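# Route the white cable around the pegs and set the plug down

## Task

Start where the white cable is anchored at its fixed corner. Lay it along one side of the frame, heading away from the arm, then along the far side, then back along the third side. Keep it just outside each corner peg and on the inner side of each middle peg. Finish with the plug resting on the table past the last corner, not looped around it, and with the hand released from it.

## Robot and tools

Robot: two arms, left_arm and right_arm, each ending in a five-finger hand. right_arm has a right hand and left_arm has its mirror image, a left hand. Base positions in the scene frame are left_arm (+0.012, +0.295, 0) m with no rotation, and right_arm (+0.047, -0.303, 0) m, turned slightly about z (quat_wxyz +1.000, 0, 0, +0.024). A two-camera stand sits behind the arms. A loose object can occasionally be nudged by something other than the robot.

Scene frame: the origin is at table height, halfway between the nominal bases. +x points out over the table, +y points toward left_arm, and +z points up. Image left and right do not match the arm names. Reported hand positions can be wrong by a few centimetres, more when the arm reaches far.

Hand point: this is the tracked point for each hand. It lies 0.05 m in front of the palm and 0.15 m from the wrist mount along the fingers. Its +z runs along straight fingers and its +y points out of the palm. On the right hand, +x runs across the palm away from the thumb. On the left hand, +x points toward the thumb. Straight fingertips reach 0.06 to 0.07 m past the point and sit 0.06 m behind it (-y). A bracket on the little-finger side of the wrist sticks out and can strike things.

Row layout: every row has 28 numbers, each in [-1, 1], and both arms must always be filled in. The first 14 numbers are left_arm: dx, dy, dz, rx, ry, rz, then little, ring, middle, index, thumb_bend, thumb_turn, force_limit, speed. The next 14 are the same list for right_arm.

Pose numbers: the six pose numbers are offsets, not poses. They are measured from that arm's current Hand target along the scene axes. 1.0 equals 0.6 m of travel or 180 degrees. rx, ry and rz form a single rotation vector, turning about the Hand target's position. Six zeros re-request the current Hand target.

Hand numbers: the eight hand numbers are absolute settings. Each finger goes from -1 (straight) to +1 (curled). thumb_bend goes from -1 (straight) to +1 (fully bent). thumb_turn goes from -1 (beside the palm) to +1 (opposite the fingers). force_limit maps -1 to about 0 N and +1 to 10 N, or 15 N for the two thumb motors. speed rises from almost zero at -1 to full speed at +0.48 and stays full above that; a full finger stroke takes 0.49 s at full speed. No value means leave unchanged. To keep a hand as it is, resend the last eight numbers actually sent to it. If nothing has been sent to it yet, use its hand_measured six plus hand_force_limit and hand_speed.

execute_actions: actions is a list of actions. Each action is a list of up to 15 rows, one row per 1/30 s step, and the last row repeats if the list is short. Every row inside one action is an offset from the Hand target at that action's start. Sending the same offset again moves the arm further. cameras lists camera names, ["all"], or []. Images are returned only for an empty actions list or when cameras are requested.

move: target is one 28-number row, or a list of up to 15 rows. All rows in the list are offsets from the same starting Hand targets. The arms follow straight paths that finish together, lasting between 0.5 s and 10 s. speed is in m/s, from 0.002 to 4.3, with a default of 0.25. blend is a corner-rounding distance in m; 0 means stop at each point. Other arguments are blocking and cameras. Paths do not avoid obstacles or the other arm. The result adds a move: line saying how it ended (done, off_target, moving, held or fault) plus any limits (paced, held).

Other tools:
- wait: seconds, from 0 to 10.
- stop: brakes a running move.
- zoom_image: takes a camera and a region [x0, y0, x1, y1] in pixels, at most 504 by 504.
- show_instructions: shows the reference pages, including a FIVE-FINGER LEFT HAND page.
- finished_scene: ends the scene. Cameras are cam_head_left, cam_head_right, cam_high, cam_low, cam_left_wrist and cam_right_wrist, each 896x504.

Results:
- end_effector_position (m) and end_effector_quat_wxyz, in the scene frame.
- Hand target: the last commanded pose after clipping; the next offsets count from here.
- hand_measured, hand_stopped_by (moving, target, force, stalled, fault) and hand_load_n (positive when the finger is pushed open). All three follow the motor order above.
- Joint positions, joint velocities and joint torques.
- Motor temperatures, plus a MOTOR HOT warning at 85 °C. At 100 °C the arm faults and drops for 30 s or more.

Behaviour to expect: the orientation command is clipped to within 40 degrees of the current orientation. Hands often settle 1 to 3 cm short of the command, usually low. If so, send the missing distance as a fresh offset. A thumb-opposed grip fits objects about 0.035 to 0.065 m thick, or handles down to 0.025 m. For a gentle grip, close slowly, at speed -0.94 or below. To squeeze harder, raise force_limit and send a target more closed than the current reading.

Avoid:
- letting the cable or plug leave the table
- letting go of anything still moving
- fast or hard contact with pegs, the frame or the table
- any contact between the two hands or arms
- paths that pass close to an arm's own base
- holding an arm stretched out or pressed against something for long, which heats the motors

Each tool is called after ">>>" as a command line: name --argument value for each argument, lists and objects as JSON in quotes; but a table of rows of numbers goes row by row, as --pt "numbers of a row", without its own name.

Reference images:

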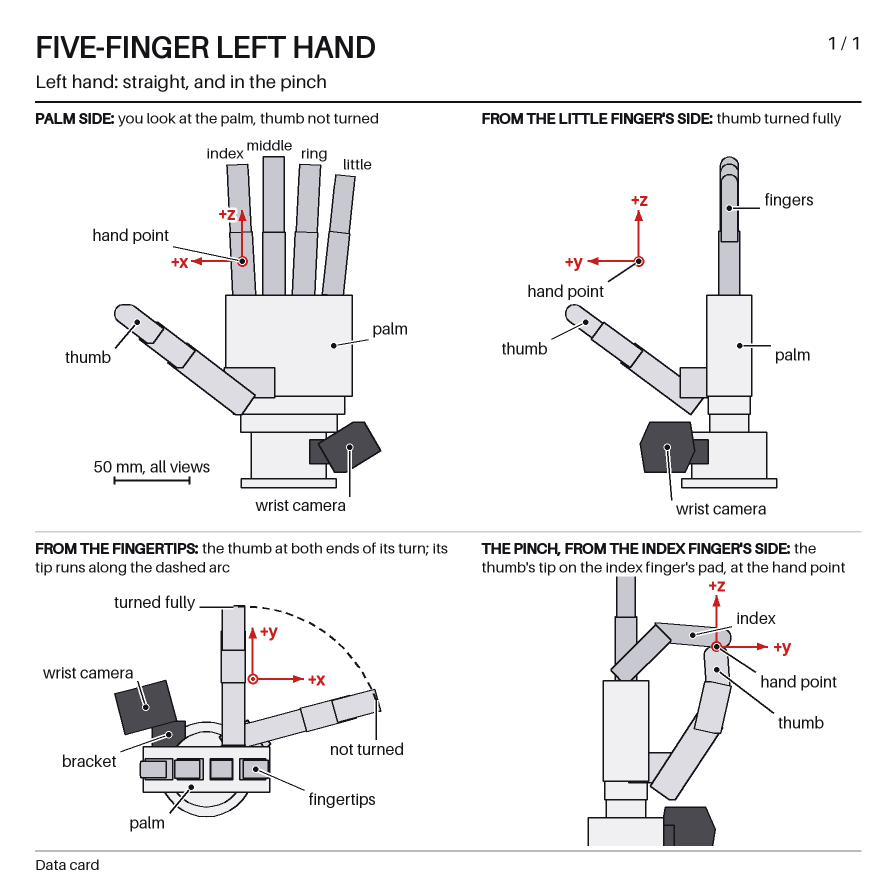

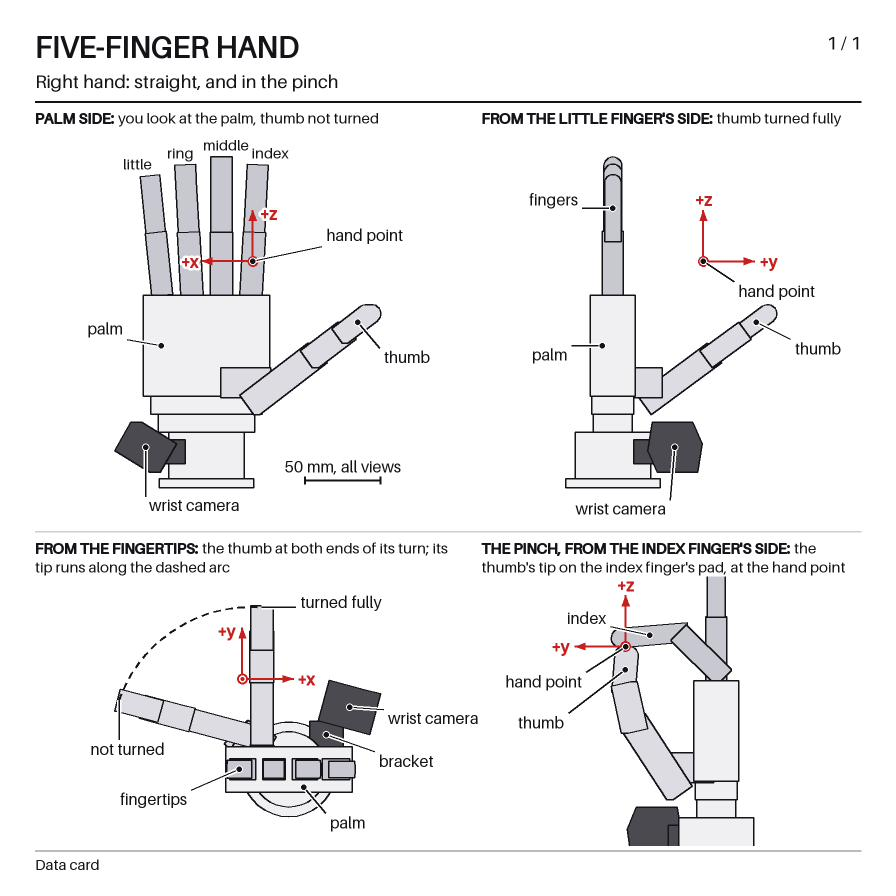

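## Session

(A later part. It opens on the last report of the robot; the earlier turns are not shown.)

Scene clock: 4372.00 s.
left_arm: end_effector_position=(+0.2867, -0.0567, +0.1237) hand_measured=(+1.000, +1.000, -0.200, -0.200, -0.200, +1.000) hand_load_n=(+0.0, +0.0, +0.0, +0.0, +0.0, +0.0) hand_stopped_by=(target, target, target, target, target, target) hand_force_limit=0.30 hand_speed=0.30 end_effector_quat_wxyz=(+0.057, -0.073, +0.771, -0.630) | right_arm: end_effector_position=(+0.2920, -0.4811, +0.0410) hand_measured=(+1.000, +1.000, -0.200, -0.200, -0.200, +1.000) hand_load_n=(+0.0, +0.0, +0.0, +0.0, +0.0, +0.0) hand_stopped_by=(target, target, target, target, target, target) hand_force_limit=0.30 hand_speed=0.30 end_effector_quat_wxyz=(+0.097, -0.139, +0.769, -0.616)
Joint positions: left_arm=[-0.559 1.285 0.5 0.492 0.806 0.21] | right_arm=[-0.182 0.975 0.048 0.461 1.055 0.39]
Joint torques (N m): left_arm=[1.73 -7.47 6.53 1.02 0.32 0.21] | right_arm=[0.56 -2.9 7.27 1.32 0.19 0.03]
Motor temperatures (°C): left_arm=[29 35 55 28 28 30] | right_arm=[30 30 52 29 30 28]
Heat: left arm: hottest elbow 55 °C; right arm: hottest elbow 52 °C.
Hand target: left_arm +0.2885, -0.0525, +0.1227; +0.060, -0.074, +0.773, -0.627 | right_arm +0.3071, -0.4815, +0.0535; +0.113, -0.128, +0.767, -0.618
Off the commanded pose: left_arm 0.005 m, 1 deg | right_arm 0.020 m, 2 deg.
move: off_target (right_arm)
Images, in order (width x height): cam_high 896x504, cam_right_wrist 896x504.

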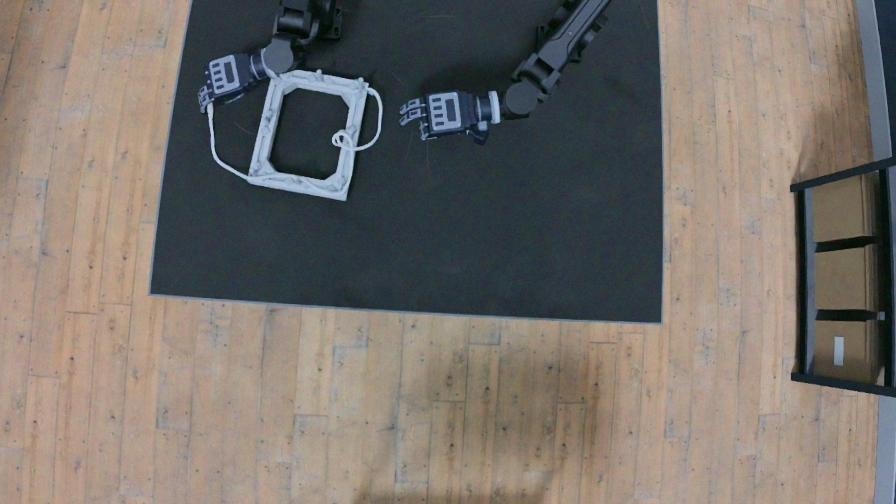

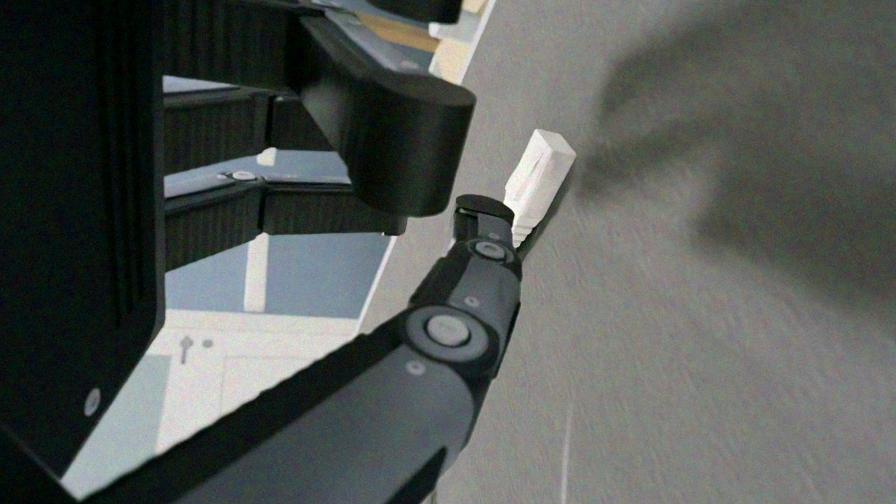

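>>> move --pt "0 0 0 0 0 0 1 1 -0.2 -0.2 -0.2 1 0.3 0.3 -0.035 -0.047 0.0 0 0 -0.071 1 1 -0.2 -0.2 -0.2 1 0.3 0.3" --speed 0.12 --cameras '["cam_right_wrist"]'

Scene clock: 4390.77 s.
left_arm: end_effector_position=(+0.2867, -0.0567, +0.1237) hand_measured=(+1.000, +1.000, -0.200, -0.200, -0.200, +1.000) hand_load_n=(+0.0, +0.5, +0.0, +0.0, +0.5, +0.0) hand_stopped_by=(target, target, target, target, target, target) hand_force_limit=0.30 hand_speed=0.30 end_effector_quat_wxyz=(+0.057, -0.073, +0.771, -0.630) | right_arm: end_effector_position=(+0.2755, -0.5050, +0.0446) hand_measured=(+1.000, +1.000, -0.200, -0.200, -0.200, +1.000) hand_load_n=(+0.0, +0.0, +0.0, +0.0, +0.0, +0.0) hand_stopped_by=(target, target, target, target, target, target) hand_force_limit=0.30 hand_speed=0.30 end_effector_quat_wxyz=(+0.039, -0.055, +0.777, -0.625)
Joint positions: left_arm=[-0.559 1.285 0.5 0.492 0.806 0.21] | right_arm=[-0.221 1.019 0.118 0.269 1.198 0.589]
Joint torques (N m): left_arm=[1.73 -7.53 6.53 1.01 0.32 0.21] | right_arm=[-0.67 -1.08 7.12 0.92 0.54 0.05]
Motor temperatures (°C): left_arm=[29 35 55 28 28 30] | right_arm=[30 30 52 29 30 28]
Heat: left arm: hottest elbow 55 °C; right arm: hottest elbow 52 °C.
Hand target: left_arm +0.2885, -0.0525, +0.1227; +0.060, -0.074, +0.773, -0.627 | right_arm +0.2862, -0.5097, +0.0535; +0.044, -0.042, +0.777, -0.627
Off the commanded pose: left_arm 0.005 m, 1 deg | right_arm 0.015 m, 2 deg.
move: off_target (right_arm)
Images, in order (width x height): cam_right_wrist 896x504.

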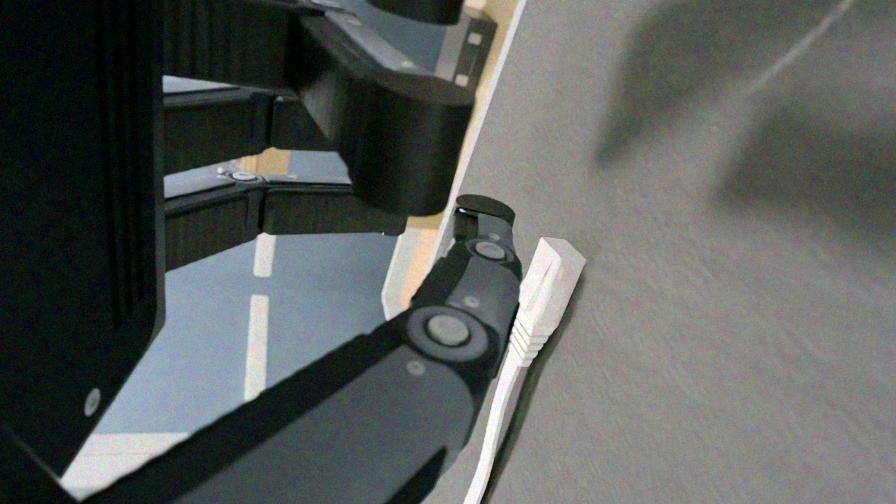

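>>> move --pt "0 0 0 0 0 0 1 1 -0.2 -0.2 -0.2 1 0.3 0.3 0.03 -0.012 -0.02 0 0 0 1 1 -0.2 -0.2 -0.2 1 0.3 0.3" --speed 0.12 --cameras '["cam_right_wrist"]'

Scene clock: 4398.57 s.
left_arm: end_effector_position=(+0.2867, -0.0567, +0.1237) hand_measured=(+1.000, +1.000, -0.200, -0.200, -0.200, +1.000) hand_load_n=(+0.0, +0.0, +0.0, +0.0, +0.0, +0.5) hand_stopped_by=(target, target, target, target, target, target) hand_force_limit=0.30 hand_speed=0.30 end_effector_quat_wxyz=(+0.057, -0.073, +0.771, -0.630) | right_arm: end_effector_position=(+0.2926, -0.5118, +0.0337) hand_measured=(+1.000, +1.000, -0.200, -0.200, -0.200, +1.000) hand_load_n=(+0.0, +0.0, +0.0, +0.0, +0.0, +0.0) hand_stopped_by=(target, target, target, target, target, target) hand_force_limit=0.30 hand_speed=0.30 end_effector_quat_wxyz=(+0.037, -0.050, +0.779, -0.624)
Joint positions: left_arm=[-0.559 1.285 0.5 0.492 0.806 0.21] | right_arm=[-0.239 1.184 0.151 0.405 1.188 0.589]
Joint torques (N m): left_arm=[1.67 -7.47 6.54 1.01 0.32 0.21] | right_arm=[-0.91 -3.6 6.24 1.95 0.35 -0.22]
Motor temperatures (°C): left_arm=[29 35 55 28 28 30] | right_arm=[30 30 52 29 30 28]
Heat: left arm: hottest elbow 55 °C; right arm: hottest elbow 52 °C.
Hand target: left_arm +0.2885, -0.0525, +0.1227; +0.060, -0.074, +0.773, -0.627 | right_arm +0.3042, -0.5168, +0.0414; +0.044, -0.042, +0.777, -0.627
Off the commanded pose: left_arm 0.005 m, 1 deg | right_arm 0.015 m, 1 deg.
move: off_target (right_arm)
Images, in order (width x height): cam_right_wrist 896x504.

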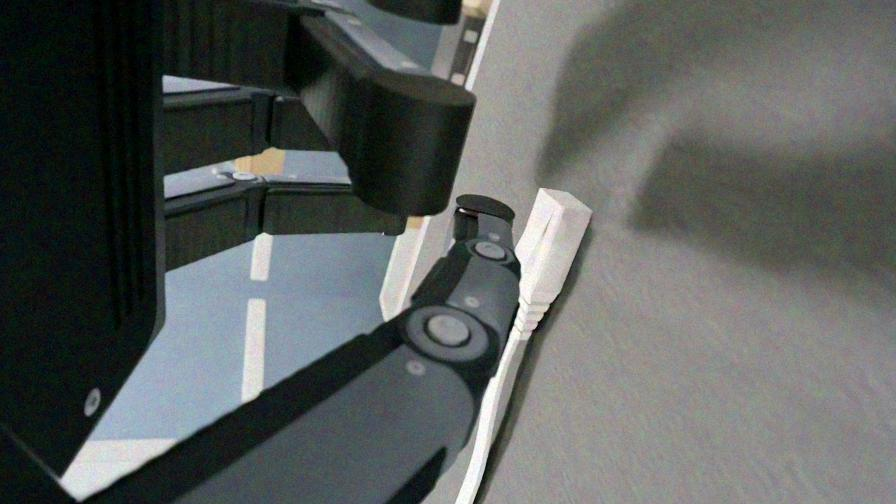

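>>> move --pt "0 0 0 0 0 0 1 1 -0.2 -0.2 -0.2 1 0.3 0.3 0.005 -0.0 -0.024 0 0 0 1 1 -0.2 -0.2 -0.2 1 0.3 0.3" --speed 0.08 --cameras '["cam_right_wrist"]'

Scene clock: 4403.87 s.
left_arm: end_effector_position=(+0.2867, -0.0567, +0.1237) hand_measured=(+1.000, +1.000, -0.200, -0.200, -0.200, +1.000) hand_load_n=(+0.0, +0.0, +0.0, +0.0, +0.0, +0.0) hand_stopped_by=(target, target, target, target, target, target) hand_force_limit=0.30 hand_speed=0.30 end_effector_quat_wxyz=(+0.057, -0.073, +0.771, -0.630) | right_arm: end_effector_position=(+0.2974, -0.5127, +0.0216) hand_measured=(+1.000, +1.000, -0.200, -0.200, -0.200, +1.000) hand_load_n=(+0.0, +0.0, +0.0, +0.0, +0.0, +0.0) hand_stopped_by=(target, target, target, target, target, target) hand_force_limit=0.30 hand_speed=0.30 end_effector_quat_wxyz=(+0.038, -0.049, +0.779, -0.624)
Joint positions: left_arm=[-0.559 1.285 0.5 0.492 0.806 0.21] | right_arm=[-0.239 1.29 0.151 0.513 1.188 0.589]
Joint torques (N m): left_arm=[1.67 -7.47 6.54 1.01 0.32 0.21] | right_arm=[-0.67 -3.43 5.07 2.19 0.42 -0.17]
Motor temperatures (°C): left_arm=[29 35 55 28 28 30] | right_arm=[30 30 52 29 30 28]
Heat: left arm: hottest elbow 55 °C; right arm: hottest elbow 52 °C.
Hand target: left_arm +0.2885, -0.0525, +0.1227; +0.060, -0.074, +0.773, -0.627 | right_arm +0.3072, -0.5168, +0.0271; +0.044, -0.042, +0.777, -0.627
Off the commanded pose: left_arm 0.005 m, 1 deg | right_arm 0.012 m, 1 deg.
move: off_target (right_arm)
Images, in order (width x height): cam_right_wrist 896x504.

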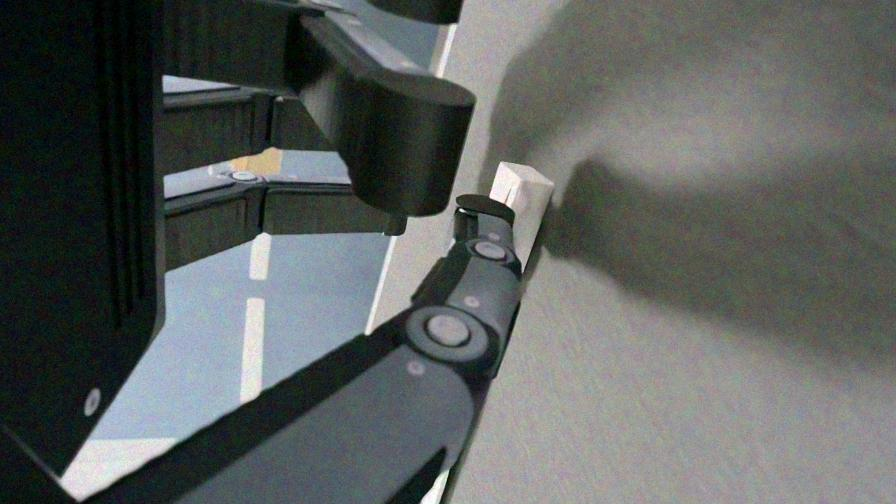

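>>> move --pt "0 0 0 0 0 0 1 1 -0.2 -0.2 -0.2 1 0.3 0.3 0.004 -0.0 -0.007 0 0 0 1 1 -0.2 -0.2 -0.2 1 0.3 0.3" --pt "0 0 0 0 0 0 1 1 -0.2 -0.2 -0.2 1 0.3 0.3 0.004 -0.0 -0.007 0 0 0 1 1 0.5 0.5 -0.2 1 0.3 -0.85" --speed 0.08 --cameras '["cam_right_wrist"]'

Scene clock: 4410.93 s.
left_arm: end_effector_position=(+0.2867, -0.0567, +0.1237) hand_measured=(+1.000, +1.000, -0.200, -0.200, -0.200, +1.000) hand_load_n=(+0.0, +0.0, +0.0, +0.0, +0.0, +0.0) hand_stopped_by=(target, target, target, target, target, target) hand_force_limit=0.30 hand_speed=0.30 end_effector_quat_wxyz=(+0.057, -0.073, +0.771, -0.630) | right_arm: end_effector_position=(+0.3036, -0.5147, +0.0225) hand_measured=(+1.000, +1.000, +0.256, +0.312, -0.200, +1.000) hand_load_n=(+0.0, +0.5, +7.0, +7.0, +1.0, -2.5) hand_stopped_by=(target, target, force, force, target, target) hand_force_limit=0.30 hand_speed=-0.85 end_effector_quat_wxyz=(+0.043, -0.042, +0.777, -0.627)
Joint positions: left_arm=[-0.559 1.285 0.5 0.492 0.806 0.21] | right_arm=[-0.239 1.322 0.161 0.553 1.195 0.589]
Joint torques (N m): left_arm=[1.67 -7.47 6.54 1.01 0.32 0.21] | right_arm=[-0.44 -3.55 4.53 1.84 0.21 -0.21]
Motor temperatures (°C): left_arm=[29 35 55 28 28 30] | right_arm=[30 30 52 29 30 28]
Heat: left arm: hottest elbow 55 °C; right arm: hottest elbow 52 °C.
Hand target: left_arm +0.2885, -0.0525, +0.1227; +0.060, -0.074, +0.773, -0.627 | right_arm +0.3096, -0.5168, +0.0229; +0.044, -0.042, +0.777, -0.627
Off the commanded pose: left_arm 0.005 m, 1 deg | right_arm 0.006 m, 0 deg.
move: done
Images, in order (width x height): cam_right_wrist 896x504.

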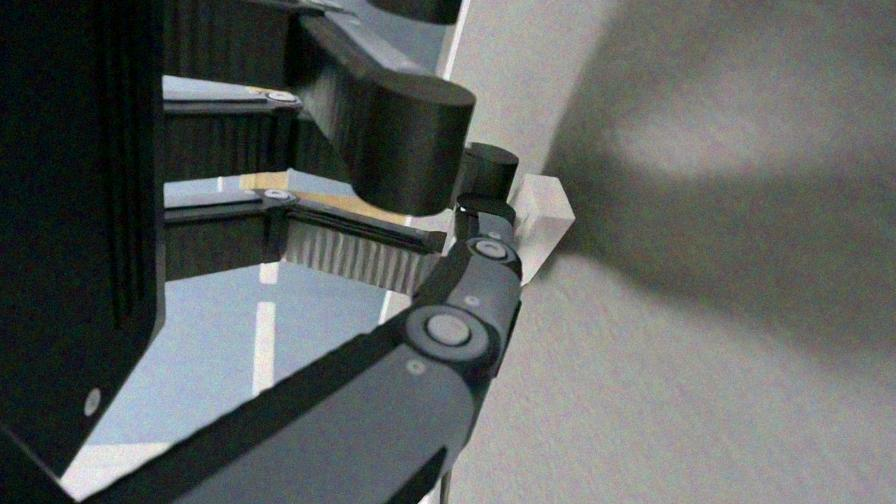

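>>> move --pt "0 0 0 0 0 0 1 1 -0.2 -0.2 -0.2 1 0.3 0.3 0 0 0.02 0 0 0 1 1 -0.2 -0.2 -0.2 1 0.3 0.3" --pt "0 0 0 0 0 0 1 1 -0.2 -0.2 -0.2 1 0.3 0.3 0.0 -0.0 -0.024 0 0 0 1 1 -0.2 -0.2 -0.2 1 0.3 0.3" --speed 0.08 --cameras '["cam_right_wrist"]'

Scene clock: 4421.60 s.
left_arm: end_effector_position=(+0.2867, -0.0567, +0.1237) hand_measured=(+1.000, +1.000, -0.200, -0.200, -0.200, +1.000) hand_load_n=(+0.0, +0.0, +0.0, +0.0, +0.0, +0.0) hand_stopped_by=(target, target, target, target, target, target) hand_force_limit=0.30 hand_speed=0.30 end_effector_quat_wxyz=(+0.057, -0.073, +0.771, -0.630) | right_arm: end_effector_position=(+0.3049, -0.5164, +0.0124) hand_measured=(+1.000, +1.000, -0.200, -0.200, -0.198, +1.000) hand_load_n=(+0.0, +0.0, +0.0, +0.0, -3.5, -3.5) hand_stopped_by=(target, target, target, target, target, target) hand_force_limit=0.30 hand_speed=0.30 end_effector_quat_wxyz=(+0.040, -0.039, +0.774, -0.631)
Joint positions: left_arm=[-0.559 1.285 0.5 0.492 0.806 0.21] | right_arm=[-0.239 1.417 0.161 0.654 1.207 0.584]
Joint torques (N m): left_arm=[1.73 -7.47 6.54 1.01 0.32 0.21] | right_arm=[-0.15 -2.55 3.54 1.99 -0.33 -0.06]
Motor temperatures (°C): left_arm=[29 35 55 28 28 30] | right_arm=[30 30 52 29 30 28]
Heat: left arm: hottest elbow 55 °C; right arm: hottest elbow 52 °C.
Hand target: left_arm +0.2885, -0.0525, +0.1227; +0.060, -0.074, +0.773, -0.627 | right_arm +0.3096, -0.5169, +0.0085; +0.044, -0.042, +0.777, -0.627
Off the commanded pose: left_arm 0.005 m, 1 deg | right_arm 0.006 m, 1 deg.
move: done
Images, in order (width x height): cam_right_wrist 896x504.

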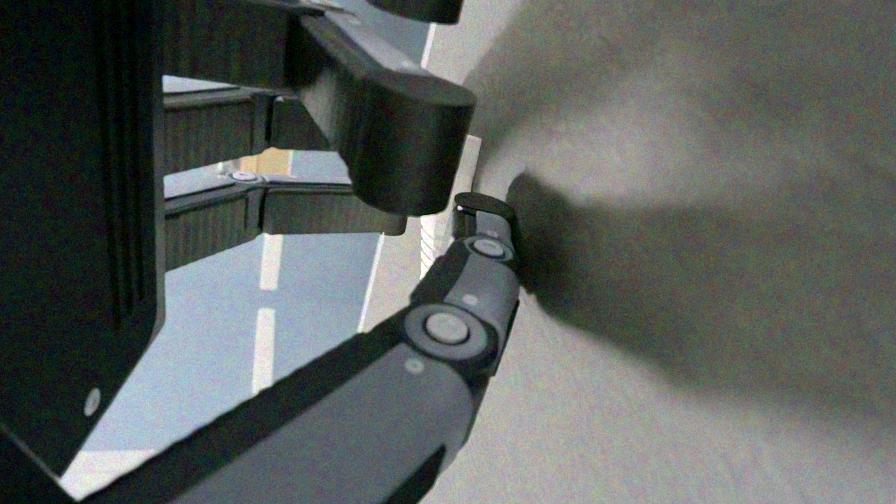

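>>> move --pt "0 0 0 0 0 0 1 1 -0.2 -0.2 -0.2 1 0.3 0.3 -0.017 0.0 0.008 0 0 0 1 1 -0.2 -0.2 -0.2 1 0.3 0.3" --speed 0.08 --cameras '["cam_right_wrist"]'

Scene clock: 4426.67 s.
left_arm: end_effector_position=(+0.2867, -0.0567, +0.1237) hand_measured=(+1.000, +1.000, -0.200, -0.200, -0.200, +1.000) hand_load_n=(+0.0, +0.0, +0.0, +0.0, +0.0, +0.0) hand_stopped_by=(target, target, target, target, target, target) hand_force_limit=0.30 hand_speed=0.30 end_effector_quat_wxyz=(+0.057, -0.073, +0.771, -0.630) | right_arm: end_effector_position=(+0.3028, -0.5155, +0.0133) hand_measured=(+1.000, +1.000, -0.200, -0.200, -0.200, +1.000) hand_load_n=(+0.0, +0.0, +0.0, +0.0, +0.0, +0.0) hand_stopped_by=(target, target, target, target, target, target) hand_force_limit=0.30 hand_speed=0.30 end_effector_quat_wxyz=(+0.048, -0.040, +0.777, -0.627)
Joint positions: left_arm=[-0.559 1.285 0.5 0.492 0.806 0.21] | right_arm=[-0.247 1.392 0.148 0.654 1.183 0.58]
Joint torques (N m): left_arm=[1.67 -7.47 6.53 0.99 0.32 0.21] | right_arm=[-0.38 -5.42 2.78 1.37 0.31 -0.23]
Motor temperatures (°C): left_arm=[29 35 55 28 28 30] | right_arm=[30 30 52 29 30 28]
Heat: left arm: hottest elbow 55 °C; right arm: hottest elbow 52 °C.
Hand target: left_arm +0.2885, -0.0525, +0.1227; +0.060, -0.074, +0.773, -0.627 | right_arm +0.2993, -0.5169, +0.0133; +0.044, -0.042, +0.777, -0.627
Off the commanded pose: left_arm 0.005 m, 1 deg | right_arm 0.004 m, 1 deg.
move: done
Images, in order (width x height): cam_right_wrist 896x504.

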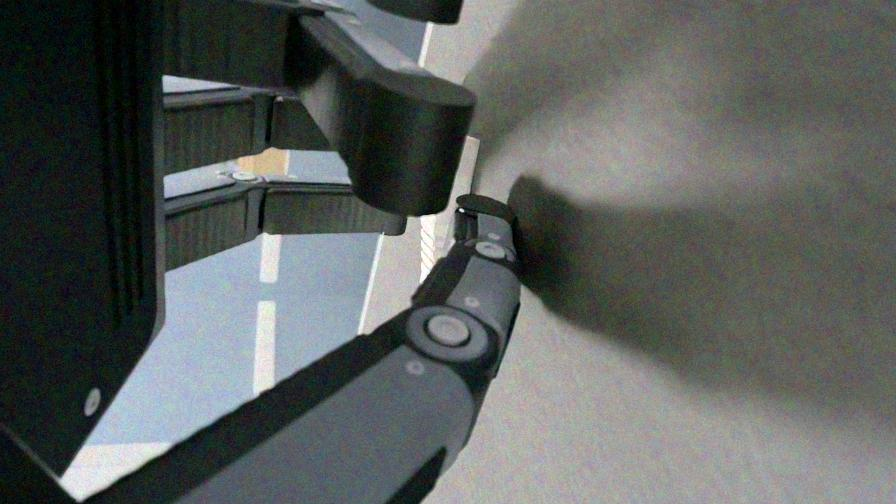

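>>> move --pt "0 0 0 0 0 0 1 1 -0.2 -0.2 -0.2 1 0.3 0.3 -0.008 0.0 0.006 0 0 0 1 1 -0.2 -0.2 -0.2 1 0.3 0.3" --pt "0 0 0 0 0 0 1 1 -0.2 -0.2 -0.2 1 0.3 0.3 -0.008 0.0 0.006 0 0 0 1 1 0.5 0.5 -0.2 1 0.1 -0.85" --speed 0.08 --cameras '["cam_right_wrist"]'

Scene clock: 4434.80 s.
left_arm: end_effector_position=(+0.2867, -0.0567, +0.1237) hand_measured=(+1.000, +1.000, -0.200, -0.200, -0.200, +1.000) hand_load_n=(+0.5, +0.5, +0.0, +0.0, +0.0, +0.0) hand_stopped_by=(target, target, target, target, target, target) hand_force_limit=0.30 hand_speed=0.30 end_effector_quat_wxyz=(+0.057, -0.073, +0.771, -0.630) | right_arm: end_effector_position=(+0.3000, -0.5158, +0.0200) hand_measured=(+1.000, +1.000, +0.118, +0.284, -0.200, +1.000) hand_load_n=(+0.0, +0.0, +0.0, +5.0, +0.5, -0.5) hand_stopped_by=(target, target, force, force, target, target) hand_force_limit=0.10 hand_speed=-0.85 end_effector_quat_wxyz=(+0.054, -0.036, +0.775, -0.628)
Joint positions: left_arm=[-0.559 1.285 0.5 0.492 0.806 0.21] | right_arm=[-0.251 1.348 0.136 0.646 1.179 0.571]
Joint torques (N m): left_arm=[1.73 -7.47 6.54 1.01 0.32 0.21] | right_arm=[-0.73 -4.01 2.63 1.22 0.35 -0.19]
Motor temperatures (°C): left_arm=[29 35 55 28 28 30] | right_arm=[30 31 51 29 30 28]
Heat: left arm: hottest elbow 55 °C; right arm: hottest elbow 51 °C.
Hand target: left_arm +0.2885, -0.0525, +0.1227; +0.060, -0.074, +0.773, -0.627 | right_arm +0.2945, -0.5169, +0.0169; +0.044, -0.042, +0.777, -0.627
Off the commanded pose: left_arm 0.005 m, 1 deg | right_arm 0.006 m, 1 deg.
move: done
Images, in order (width x height): cam_right_wrist 896x504.

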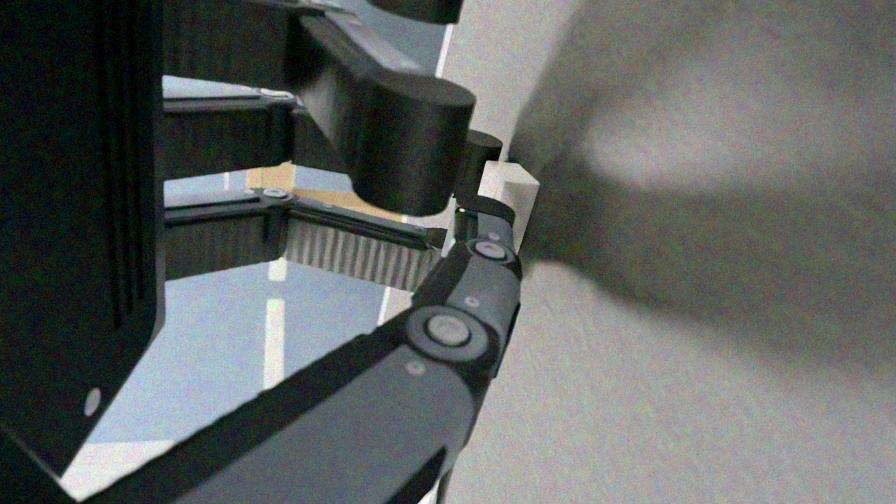

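>>> move --pt "0 0 0 0 0 0 1 1 -0.2 -0.2 -0.2 1 0.3 0.3 0.0 0.0 0.008 0 0 0 1 1 -0.2 -0.2 -0.2 1 0.3 0.3" --pt "0 0 0 0 0 0 1 1 -0.2 -0.2 -0.2 1 0.3 0.3 0.0 0.0 -0.014 0 0 0 1 1 -0.2 -0.2 -0.2 1 0.3 0.3" --speed 0.08 --cameras '["cam_right_wrist"]'

Scene clock: 4443.70 s.
left_arm: end_effector_position=(+0.2867, -0.0567, +0.1237) hand_measured=(+1.000, +1.000, -0.200, -0.200, -0.200, +1.000) hand_load_n=(+0.0, +0.0, +0.0, +0.0, +0.5, +0.0) hand_stopped_by=(target, target, target, target, target, target) hand_force_limit=0.30 hand_speed=0.30 end_effector_quat_wxyz=(+0.057, -0.073, +0.771, -0.630) | right_arm: end_effector_position=(+0.2977, -0.5156, +0.0130) hand_measured=(+1.000, +1.000, -0.200, -0.200, -0.200, +1.000) hand_load_n=(+0.0, +0.0, +0.0, +0.0, -2.0, -1.5) hand_stopped_by=(target, target, target, target, target, target) hand_force_limit=0.30 hand_speed=0.30 end_effector_quat_wxyz=(+0.050, -0.038, +0.776, -0.628)
Joint positions: left_arm=[-0.559 1.285 0.5 0.492 0.806 0.21] | right_arm=[-0.251 1.394 0.131 0.69 1.182 0.569]
Joint torques (N m): left_arm=[1.67 -7.53 6.53 1.01 0.32 0.21] | right_arm=[-1.2 -3.37 2.58 2.14 0.25 -0.15]
Motor temperatures (°C): left_arm=[29 35 55 28 28 30] | right_arm=[30 30 50 29 30 28]
Heat: left arm: hottest elbow 55 °C; right arm: hottest elbow 50 °C.
Hand target: left_arm +0.2885, -0.0525, +0.1227; +0.060, -0.074, +0.773, -0.627 | right_arm +0.2946, -0.5168, +0.0085; +0.044, -0.042, +0.777, -0.627
Off the commanded pose: left_arm 0.005 m, 1 deg | right_arm 0.006 m, 1 deg.
move: done
Images, in order (width x height): cam_right_wrist 896x504.

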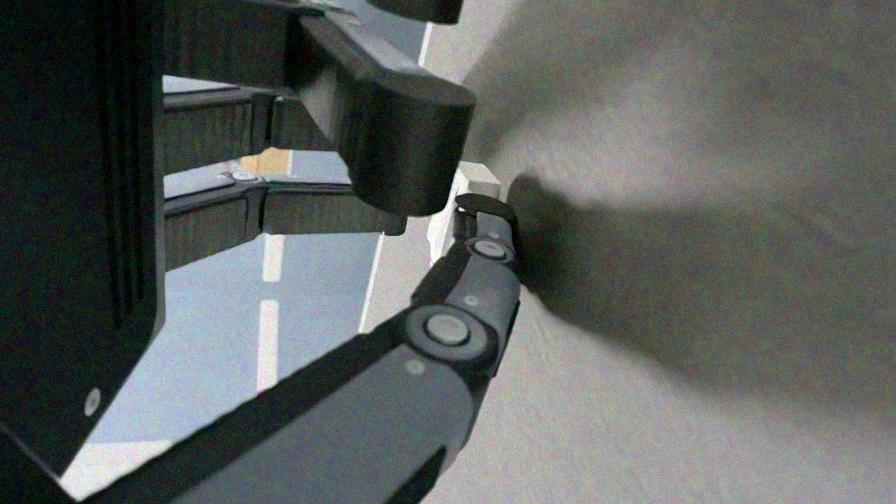

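>>> move --pt "0 0 0 0 0 0 1 1 -0.2 -0.2 -0.2 1 0.3 0.3 0.0 0.0 0.0 0 0 0 1 1 0.5 0.5 -0.2 1 0.3 -0.85" --speed 0.08 --cameras '["cam_right_wrist"]'

Scene clock: 4448.57 s.
left_arm: end_effector_position=(+0.2867, -0.0567, +0.1237) hand_measured=(+1.000, +1.000, -0.200, -0.200, -0.200, +1.000) hand_load_n=(+0.0, +0.0, +0.0, +0.0, +0.0, +0.0) hand_stopped_by=(target, target, target, target, target, target) hand_force_limit=0.30 hand_speed=0.30 end_effector_quat_wxyz=(+0.057, -0.073, +0.771, -0.630) | right_arm: end_effector_position=(+0.2978, -0.5179, +0.0158) hand_measured=(+1.000, +1.000, +0.102, +0.144, -0.200, +1.000) hand_load_n=(+0.0, +0.0, +7.5, +8.5, +5.0, -0.5) hand_stopped_by=(target, target, force, force, target, target) hand_force_limit=0.30 hand_speed=-0.85 end_effector_quat_wxyz=(+0.053, -0.030, +0.773, -0.631)
Joint positions: left_arm=[-0.559 1.285 0.5 0.492 0.806 0.21] | right_arm=[-0.256 1.395 0.131 0.706 1.188 0.569]
Joint torques (N m): left_arm=[1.73 -7.53 6.53 0.99 0.32 0.21] | right_arm=[0.26 -2.84 2.66 1.44 -0.08 -0.12]
Motor temperatures (°C): left_arm=[29 35 55 28 28 30] | right_arm=[30 30 50 29 30 28]
Heat: left arm: hottest elbow 55 °C; right arm: hottest elbow 50 °C.
Hand target: left_arm +0.2885, -0.0525, +0.1227; +0.060, -0.074, +0.773, -0.627 | right_arm +0.2946, -0.5168, +0.0085; +0.044, -0.042, +0.777, -0.627
Off the commanded pose: left_arm 0.005 m, 1 deg | right_arm 0.008 m, 2 deg.
move: done
Images, in order (width x height): cam_right_wrist 896x504.

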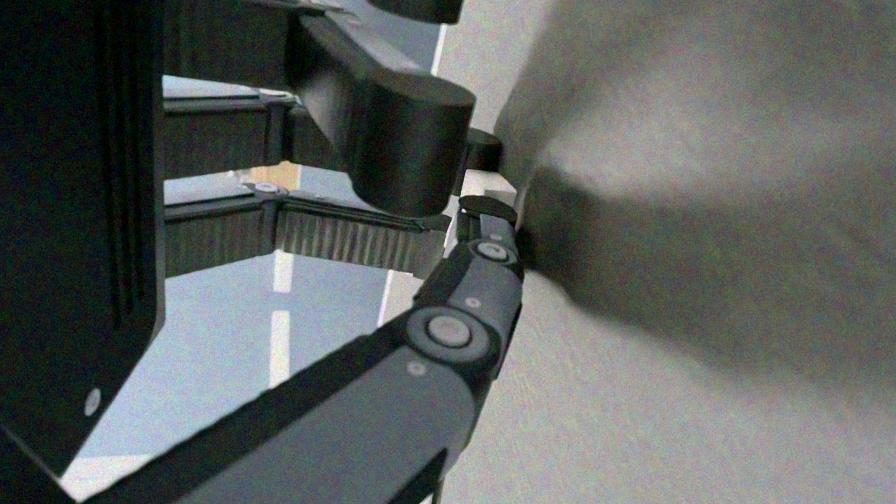

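>>> move --pt "0.0 0.2 0.15 0 0 0.1 1 1 -0.2 -0.2 -0.2 1 0.3 0.3 0 0 0 0 0 0 1 1 0.5 0.5 -0.2 1 0.3 -0.85" --pt "0.02 0.84 0.21 0 0 0.528 1 1 -0.2 -0.2 -0.2 1 0.3 0.3 0 0.0 0 0 0 0 1 1 0.5 0.5 -0.2 1 0.3 -0.85" --speed 0.3 --blend '[0.03,0]'

Scene clock: 4486.27 s.
left_arm: end_effector_position=(+0.2936, +0.4429, +0.2203) hand_measured=(+1.000, +1.000, -0.200, -0.200, -0.200, +1.000) hand_load_n=(+0.0, +0.0, +0.0, +0.0, +0.0, +0.0) hand_stopped_by=(target, target, target, target, target, target) hand_force_limit=0.30 hand_speed=0.30 end_effector_quat_wxyz=(-0.482, +0.634, -0.472, +0.377) | right_arm: end_effector_position=(+0.2978, -0.5179, +0.0158) hand_measured=(+1.000, +1.000, +0.102, +0.144, -0.200, +1.000) hand_load_n=(+0.0, +0.0, +7.5, +8.5, +5.0, -1.0) hand_stopped_by=(target, target, force, force, target, target) hand_force_limit=0.30 hand_speed=-0.85 end_effector_quat_wxyz=(+0.053, -0.030, +0.773, -0.631)
Joint positions: left_arm=[0.903 0.485 0.439 -0.266 0.613 0.16] | right_arm=[-0.256 1.395 0.131 0.706 1.188 0.569]
Joint torques (N m): left_arm=[1.14 1.14 12.21 2.4 0.09 -0.01] | right_arm=[-0.09 -3.02 2.62 1.58 -0.12 -0.15]
Motor temperatures (°C): left_arm=[29 35 55 28 28 30] | right_arm=[30 30 48 29 30 28]
Heat: left arm: hottest elbow 55 °C; right arm: hottest elbow 48 °C.
Hand target: left_arm +0.3006, +0.4515, +0.2486; -0.503, +0.621, -0.467, +0.379 | right_arm +0.2946, -0.5168, +0.0085; +0.044, -0.042, +0.777, -0.627
Off the commanded pose: left_arm 0.030 m, 3 deg | right_arm 0.008 m, 2 deg.
move: off_target (left_arm)

>>> move --pt "0 0 0 0 0 0 1 1 -0.2 -0.2 -0.2 1 0.3 0.3 0.009 0.028 0.186 0 0 0 1 1 0.5 0.5 -0.2 1 0.3 -0.85" --pt "0 0 0 0 0 0 1 1 -0.2 -0.2 -0.2 1 0.3 0.3 0.226 0.111 0.319 0 0 0.244 1 1 0.5 0.5 -0.2 1 0.3 -0.85" --speed 0.12 --blend '[0.03,0]' --cameras '["cam_head_left","cam_right_wrist"]'

Scene clock: 4497.97 s.
left_arm: end_effector_position=(+0.2936, +0.4430, +0.2202) hand_measured=(+1.000, +1.000, -0.200, -0.200, -0.200, +1.000) hand_load_n=(+0.0, +0.0, +0.0, +0.0, +0.0, +0.5) hand_stopped_by=(target, target, target, target, target, target) hand_force_limit=0.30 hand_speed=0.30 end_effector_quat_wxyz=(-0.482, +0.635, -0.472, +0.377) | right_arm: end_effector_position=(+0.4164, -0.4428, +0.1730) hand_measured=(+1.000, +1.000, +0.102, +0.144, -0.202, +1.000) hand_load_n=(+0.0, +0.0, +6.5, +3.0, +5.0, +0.5) hand_stopped_by=(target, target, force, force, target, target) hand_force_limit=0.30 hand_speed=-0.85 end_effector_quat_wxyz=(+0.264, -0.340, +0.716, -0.549)
Joint positions: left_arm=[0.903 0.485 0.439 -0.266 0.613 0.159] | right_arm=[-0.3 0.77 0.392 0.093 0.413 0.122]
Joint torques (N m): left_arm=[1.14 1.26 12.22 2.33 0.08 -0.03] | right_arm=[-0.73 -2.26 10.58 3 -0.07 -0.19]
Motor temperatures (°C): left_arm=[29 34 60 29 28 30] | right_arm=[30 30 48 29 30 28]
Heat: left arm: hottest elbow 60 °C; right arm: hottest elbow 48 °C.
Hand target: left_arm +0.3005, +0.4515, +0.2486; -0.503, +0.621, -0.467, +0.379 | right_arm +0.4302, -0.4503, +0.2000; +0.275, -0.329, +0.705, -0.565
Off the commanded pose: left_arm 0.030 m, 3 deg | right_arm 0.031 m, 3 deg.
move: off_target (left_arm, right_arm)
Images, in order (width x height): cam_head_left 896x504, cam_right_wrist 896x504.

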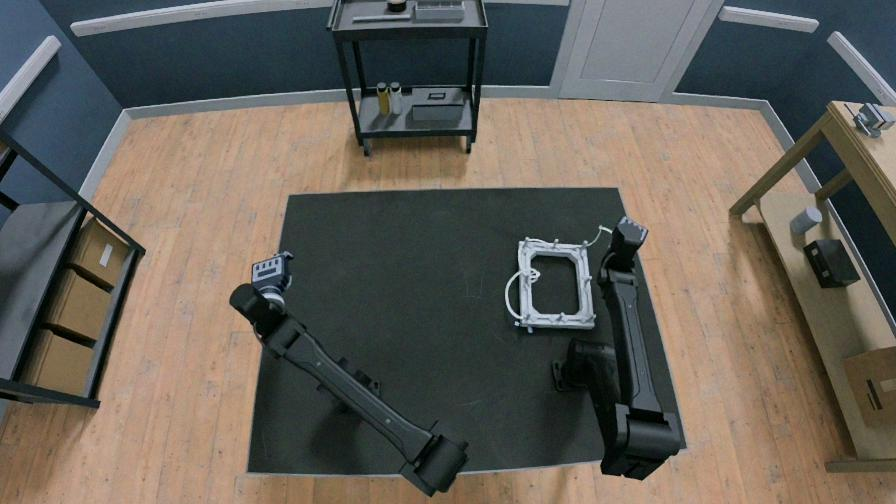

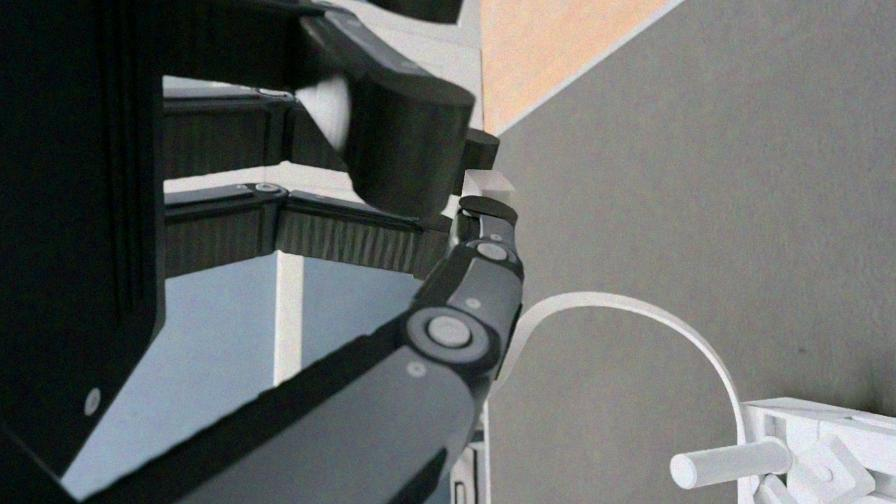

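>>> move --pt "0 0 0 0 0 0 1 1 -0.2 -0.2 -0.2 1 0.3 0.3 -0.033 0.15 0.0 0 0 0.111 1 1 0.5 0.5 -0.2 1 0.3 -0.85" --pt "0 0 0 0 0 0 1 1 -0.2 -0.2 -0.2 1 0.3 0.3 -0.1 0.267 -0.0 0 0 0.222 1 1 0.5 0.5 -0.2 1 0.3 -0.85" --speed 0.12 --blend '[0.03,0]' --cameras '["cam_head_left","cam_high","cam_right_wrist"]'

>>> zoom_image --camera "cam_high" --region '[200, 30, 420, 220]'

Scene clock: 4507.83 s.
left_arm: end_effector_position=(+0.2936, +0.4430, +0.2202) hand_measured=(+1.000, +1.000, -0.200, -0.200, -0.200, +1.000) hand_load_n=(+0.0, +0.0, +0.0, +0.0, +0.0, +0.0) hand_stopped_by=(target, target, target, target, target, target) hand_force_limit=0.30 hand_speed=0.30 end_effector_quat_wxyz=(-0.482, +0.635, -0.472, +0.377) | right_arm: end_effector_position=(+0.3729, -0.2933, +0.2029) hand_measured=(+1.000, +1.000, +0.102, +0.146, -0.202, +1.000) hand_load_n=(+0.0, +0.0, +5.5, +0.0, +3.0, +0.5) hand_stopped_by=(target, target, force, force, target, target) hand_force_limit=0.30 hand_speed=-0.85 end_effector_quat_wxyz=(-0.453, +0.543, -0.554, +0.439)
Joint positions: left_arm=[0.903 0.485 0.439 -0.266 0.613 0.159] | right_arm=[-0.205 0.385 0.334 -0.157 -0.158 -0.008]
Joint torques (N m): left_arm=[1.2 1.26 12.22 2.33 0.08 -0.03] | right_arm=[1.26 1.2 7.64 1.78 -0.14 -0.17]
Motor temperatures (°C): left_arm=[29 34 63 29 28 30] | right_arm=[30 30 50 29 30 28]
Heat: left arm: hottest elbow 63 °C; right arm: hottest elbow 50 °C.
Hand target: left_arm +0.3005, +0.4515, +0.2486; -0.503, +0.621, -0.467, +0.379 | right_arm +0.3702, -0.2901, +0.1999; -0.452, +0.551, -0.550, +0.437
Off the commanded pose: left_arm 0.030 m, 3 deg | right_arm 0.005 m, 1 deg.
move: off_target (left_arm)
Images, in order (width x height): cam_head_left 896x504, cam_high 896x504, cam_right_wrist 896x504.

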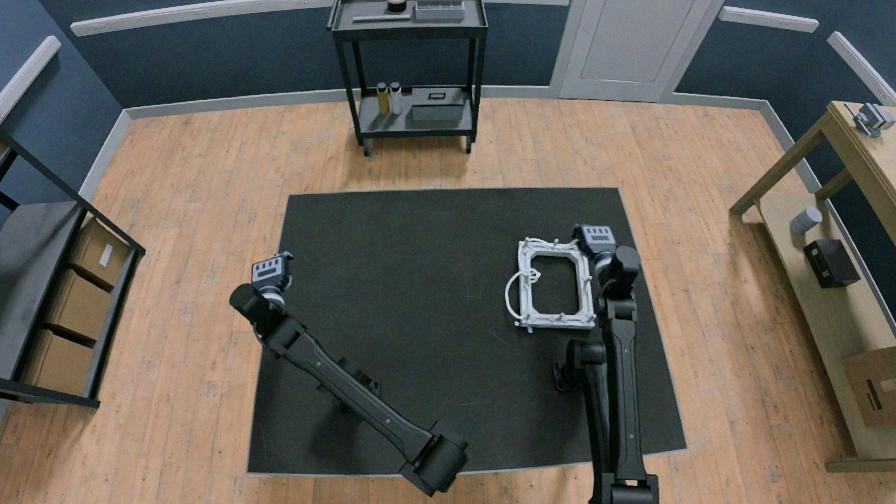

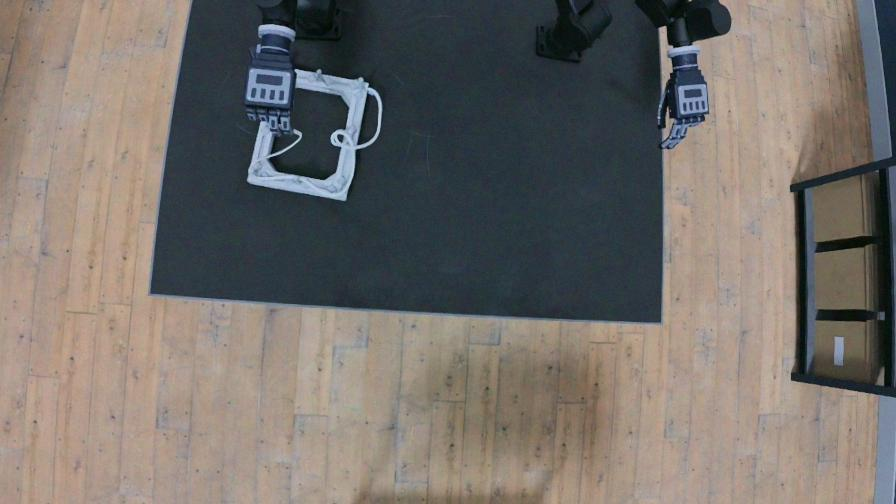

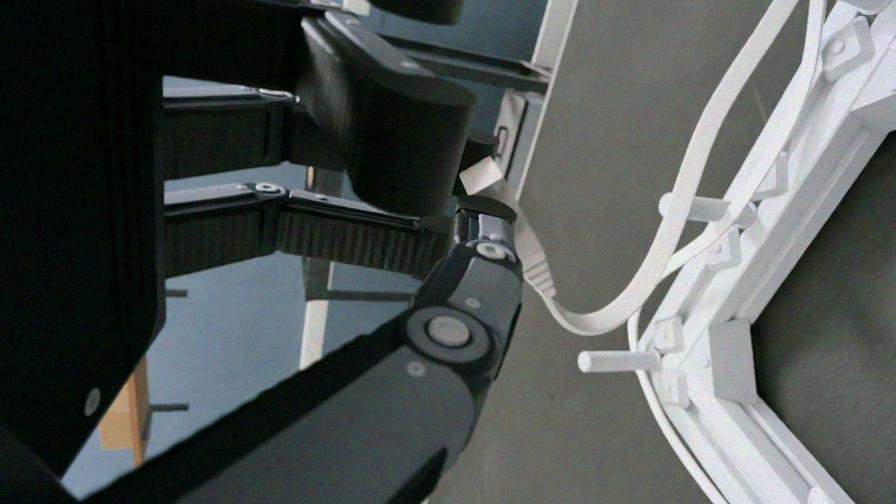

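Scaled by 2.291 from the camera's 896x504 image, which has a finer 1280x720 frame.

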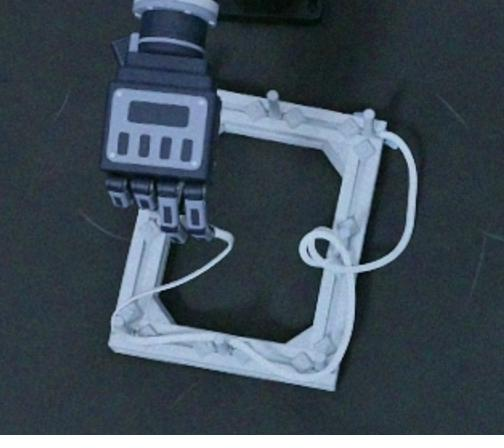

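>>> move --pt "0 0 0 0 0 0 1 1 -0.2 -0.2 -0.2 1 0.3 0.3 0.083 -0.3 0.0 0 0 -0.11 1 1 0.5 0.5 -0.2 1 0.3 -0.85" --pt "0 0 0 0 0 0 1 1 -0.2 -0.2 -0.2 1 0.3 0.3 0.267 -0.233 -0.0 0 0 0 1 1 0.5 0.5 -0.2 1 0.3 -0.85" --pt "0 0 0 0 0 0 1 1 -0.2 -0.2 -0.2 1 0.3 0.3 0.267 -0.092 -0.0 0 0 0.056 1 1 0.5 0.5 -0.2 1 0.3 -0.85" --speed 0.12 --blend '[0.04,0.04,0]' --cameras '["cam_head_left","cam_high","cam_right_wrist"]'

>>> zoom_image --camera "cam_high" --region '[200, 30, 420, 220]'

Scene clock: 4531.37 s.
left_arm: end_effector_position=(+0.2936, +0.4430, +0.2202) hand_measured=(+1.000, +1.000, -0.200, -0.200, -0.200, +1.000) hand_load_n=(+0.0, +0.0, +0.0, +0.0, +0.0, +0.0) hand_stopped_by=(target, target, target, target, target, target) hand_force_limit=0.30 hand_speed=0.30 end_effector_quat_wxyz=(-0.482, +0.635, -0.472, +0.377) | right_arm: end_effector_position=(+0.5195, -0.3443, +0.1805) hand_measured=(+1.000, +1.000, +0.102, +0.146, -0.202, +1.000) hand_load_n=(+0.0, +0.0, +6.0, +0.0, +3.0, +0.0) hand_stopped_by=(target, target, force, force, target, target) hand_force_limit=0.30 hand_speed=-0.85 end_effector_quat_wxyz=(-0.483, +0.597, -0.518, +0.378)
Joint positions: left_arm=[0.903 0.485 0.439 -0.266 0.613 0.159] | right_arm=[-0.383 1.15 0.607 0.255 -0.508 -0.092]
Joint torques (N m): left_arm=[1.14 1.2 12.22 2.33 0.08 -0.03] | right_arm=[0.32 -7.41 9.28 2.36 -0.14 -0.22]
Motor temperatures (°C): left_arm=[29 34 69 29 28 30] | right_arm=[30 30 51 29 30 28]
Heat: left arm: hottest elbow 69 °C; right arm: hottest elbow 51 °C.
Hand target: left_arm +0.3005, +0.4515, +0.2486; -0.503, +0.621, -0.467, +0.379 | right_arm +0.5304, -0.3454, +0.2000; -0.488, +0.597, -0.499, +0.395
Off the commanded pose: left_arm 0.030 m, 3 deg | right_arm 0.022 m, 3 deg.
move: off_target (left_arm, right_arm)
Images, in order (width x height): cam_head_left 896x504, cam_high 896x504, cam_right_wrist 896x504.

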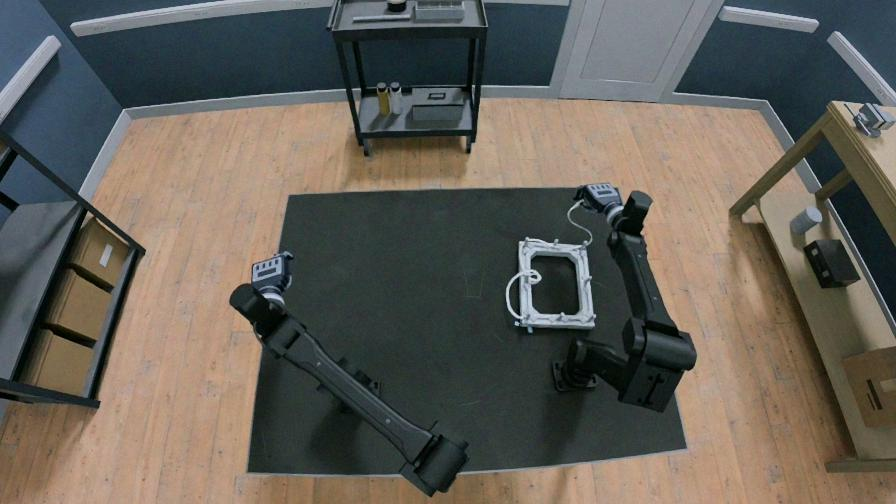

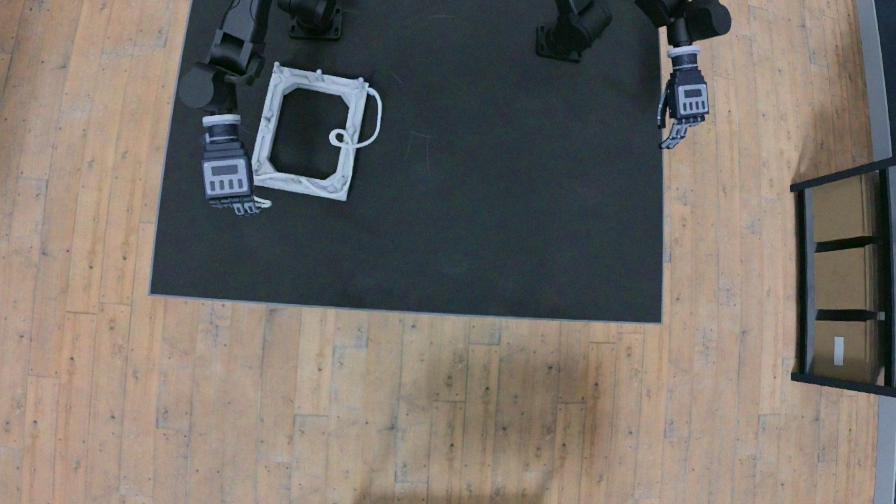

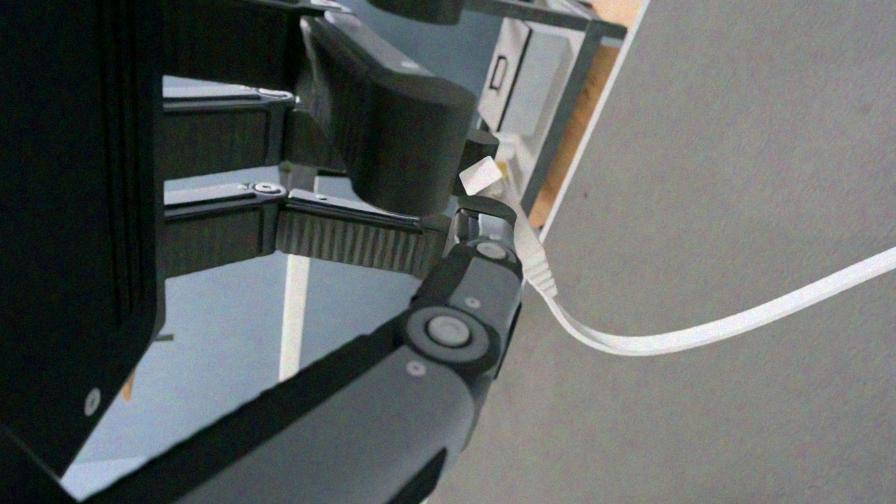

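Scaled by 2.291 from the camera's 896x504 image, which has a finer 1280x720 frame.

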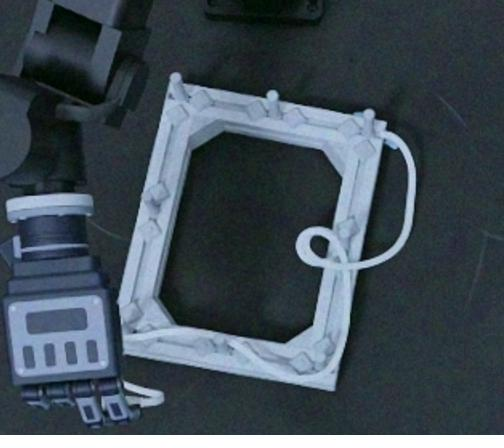

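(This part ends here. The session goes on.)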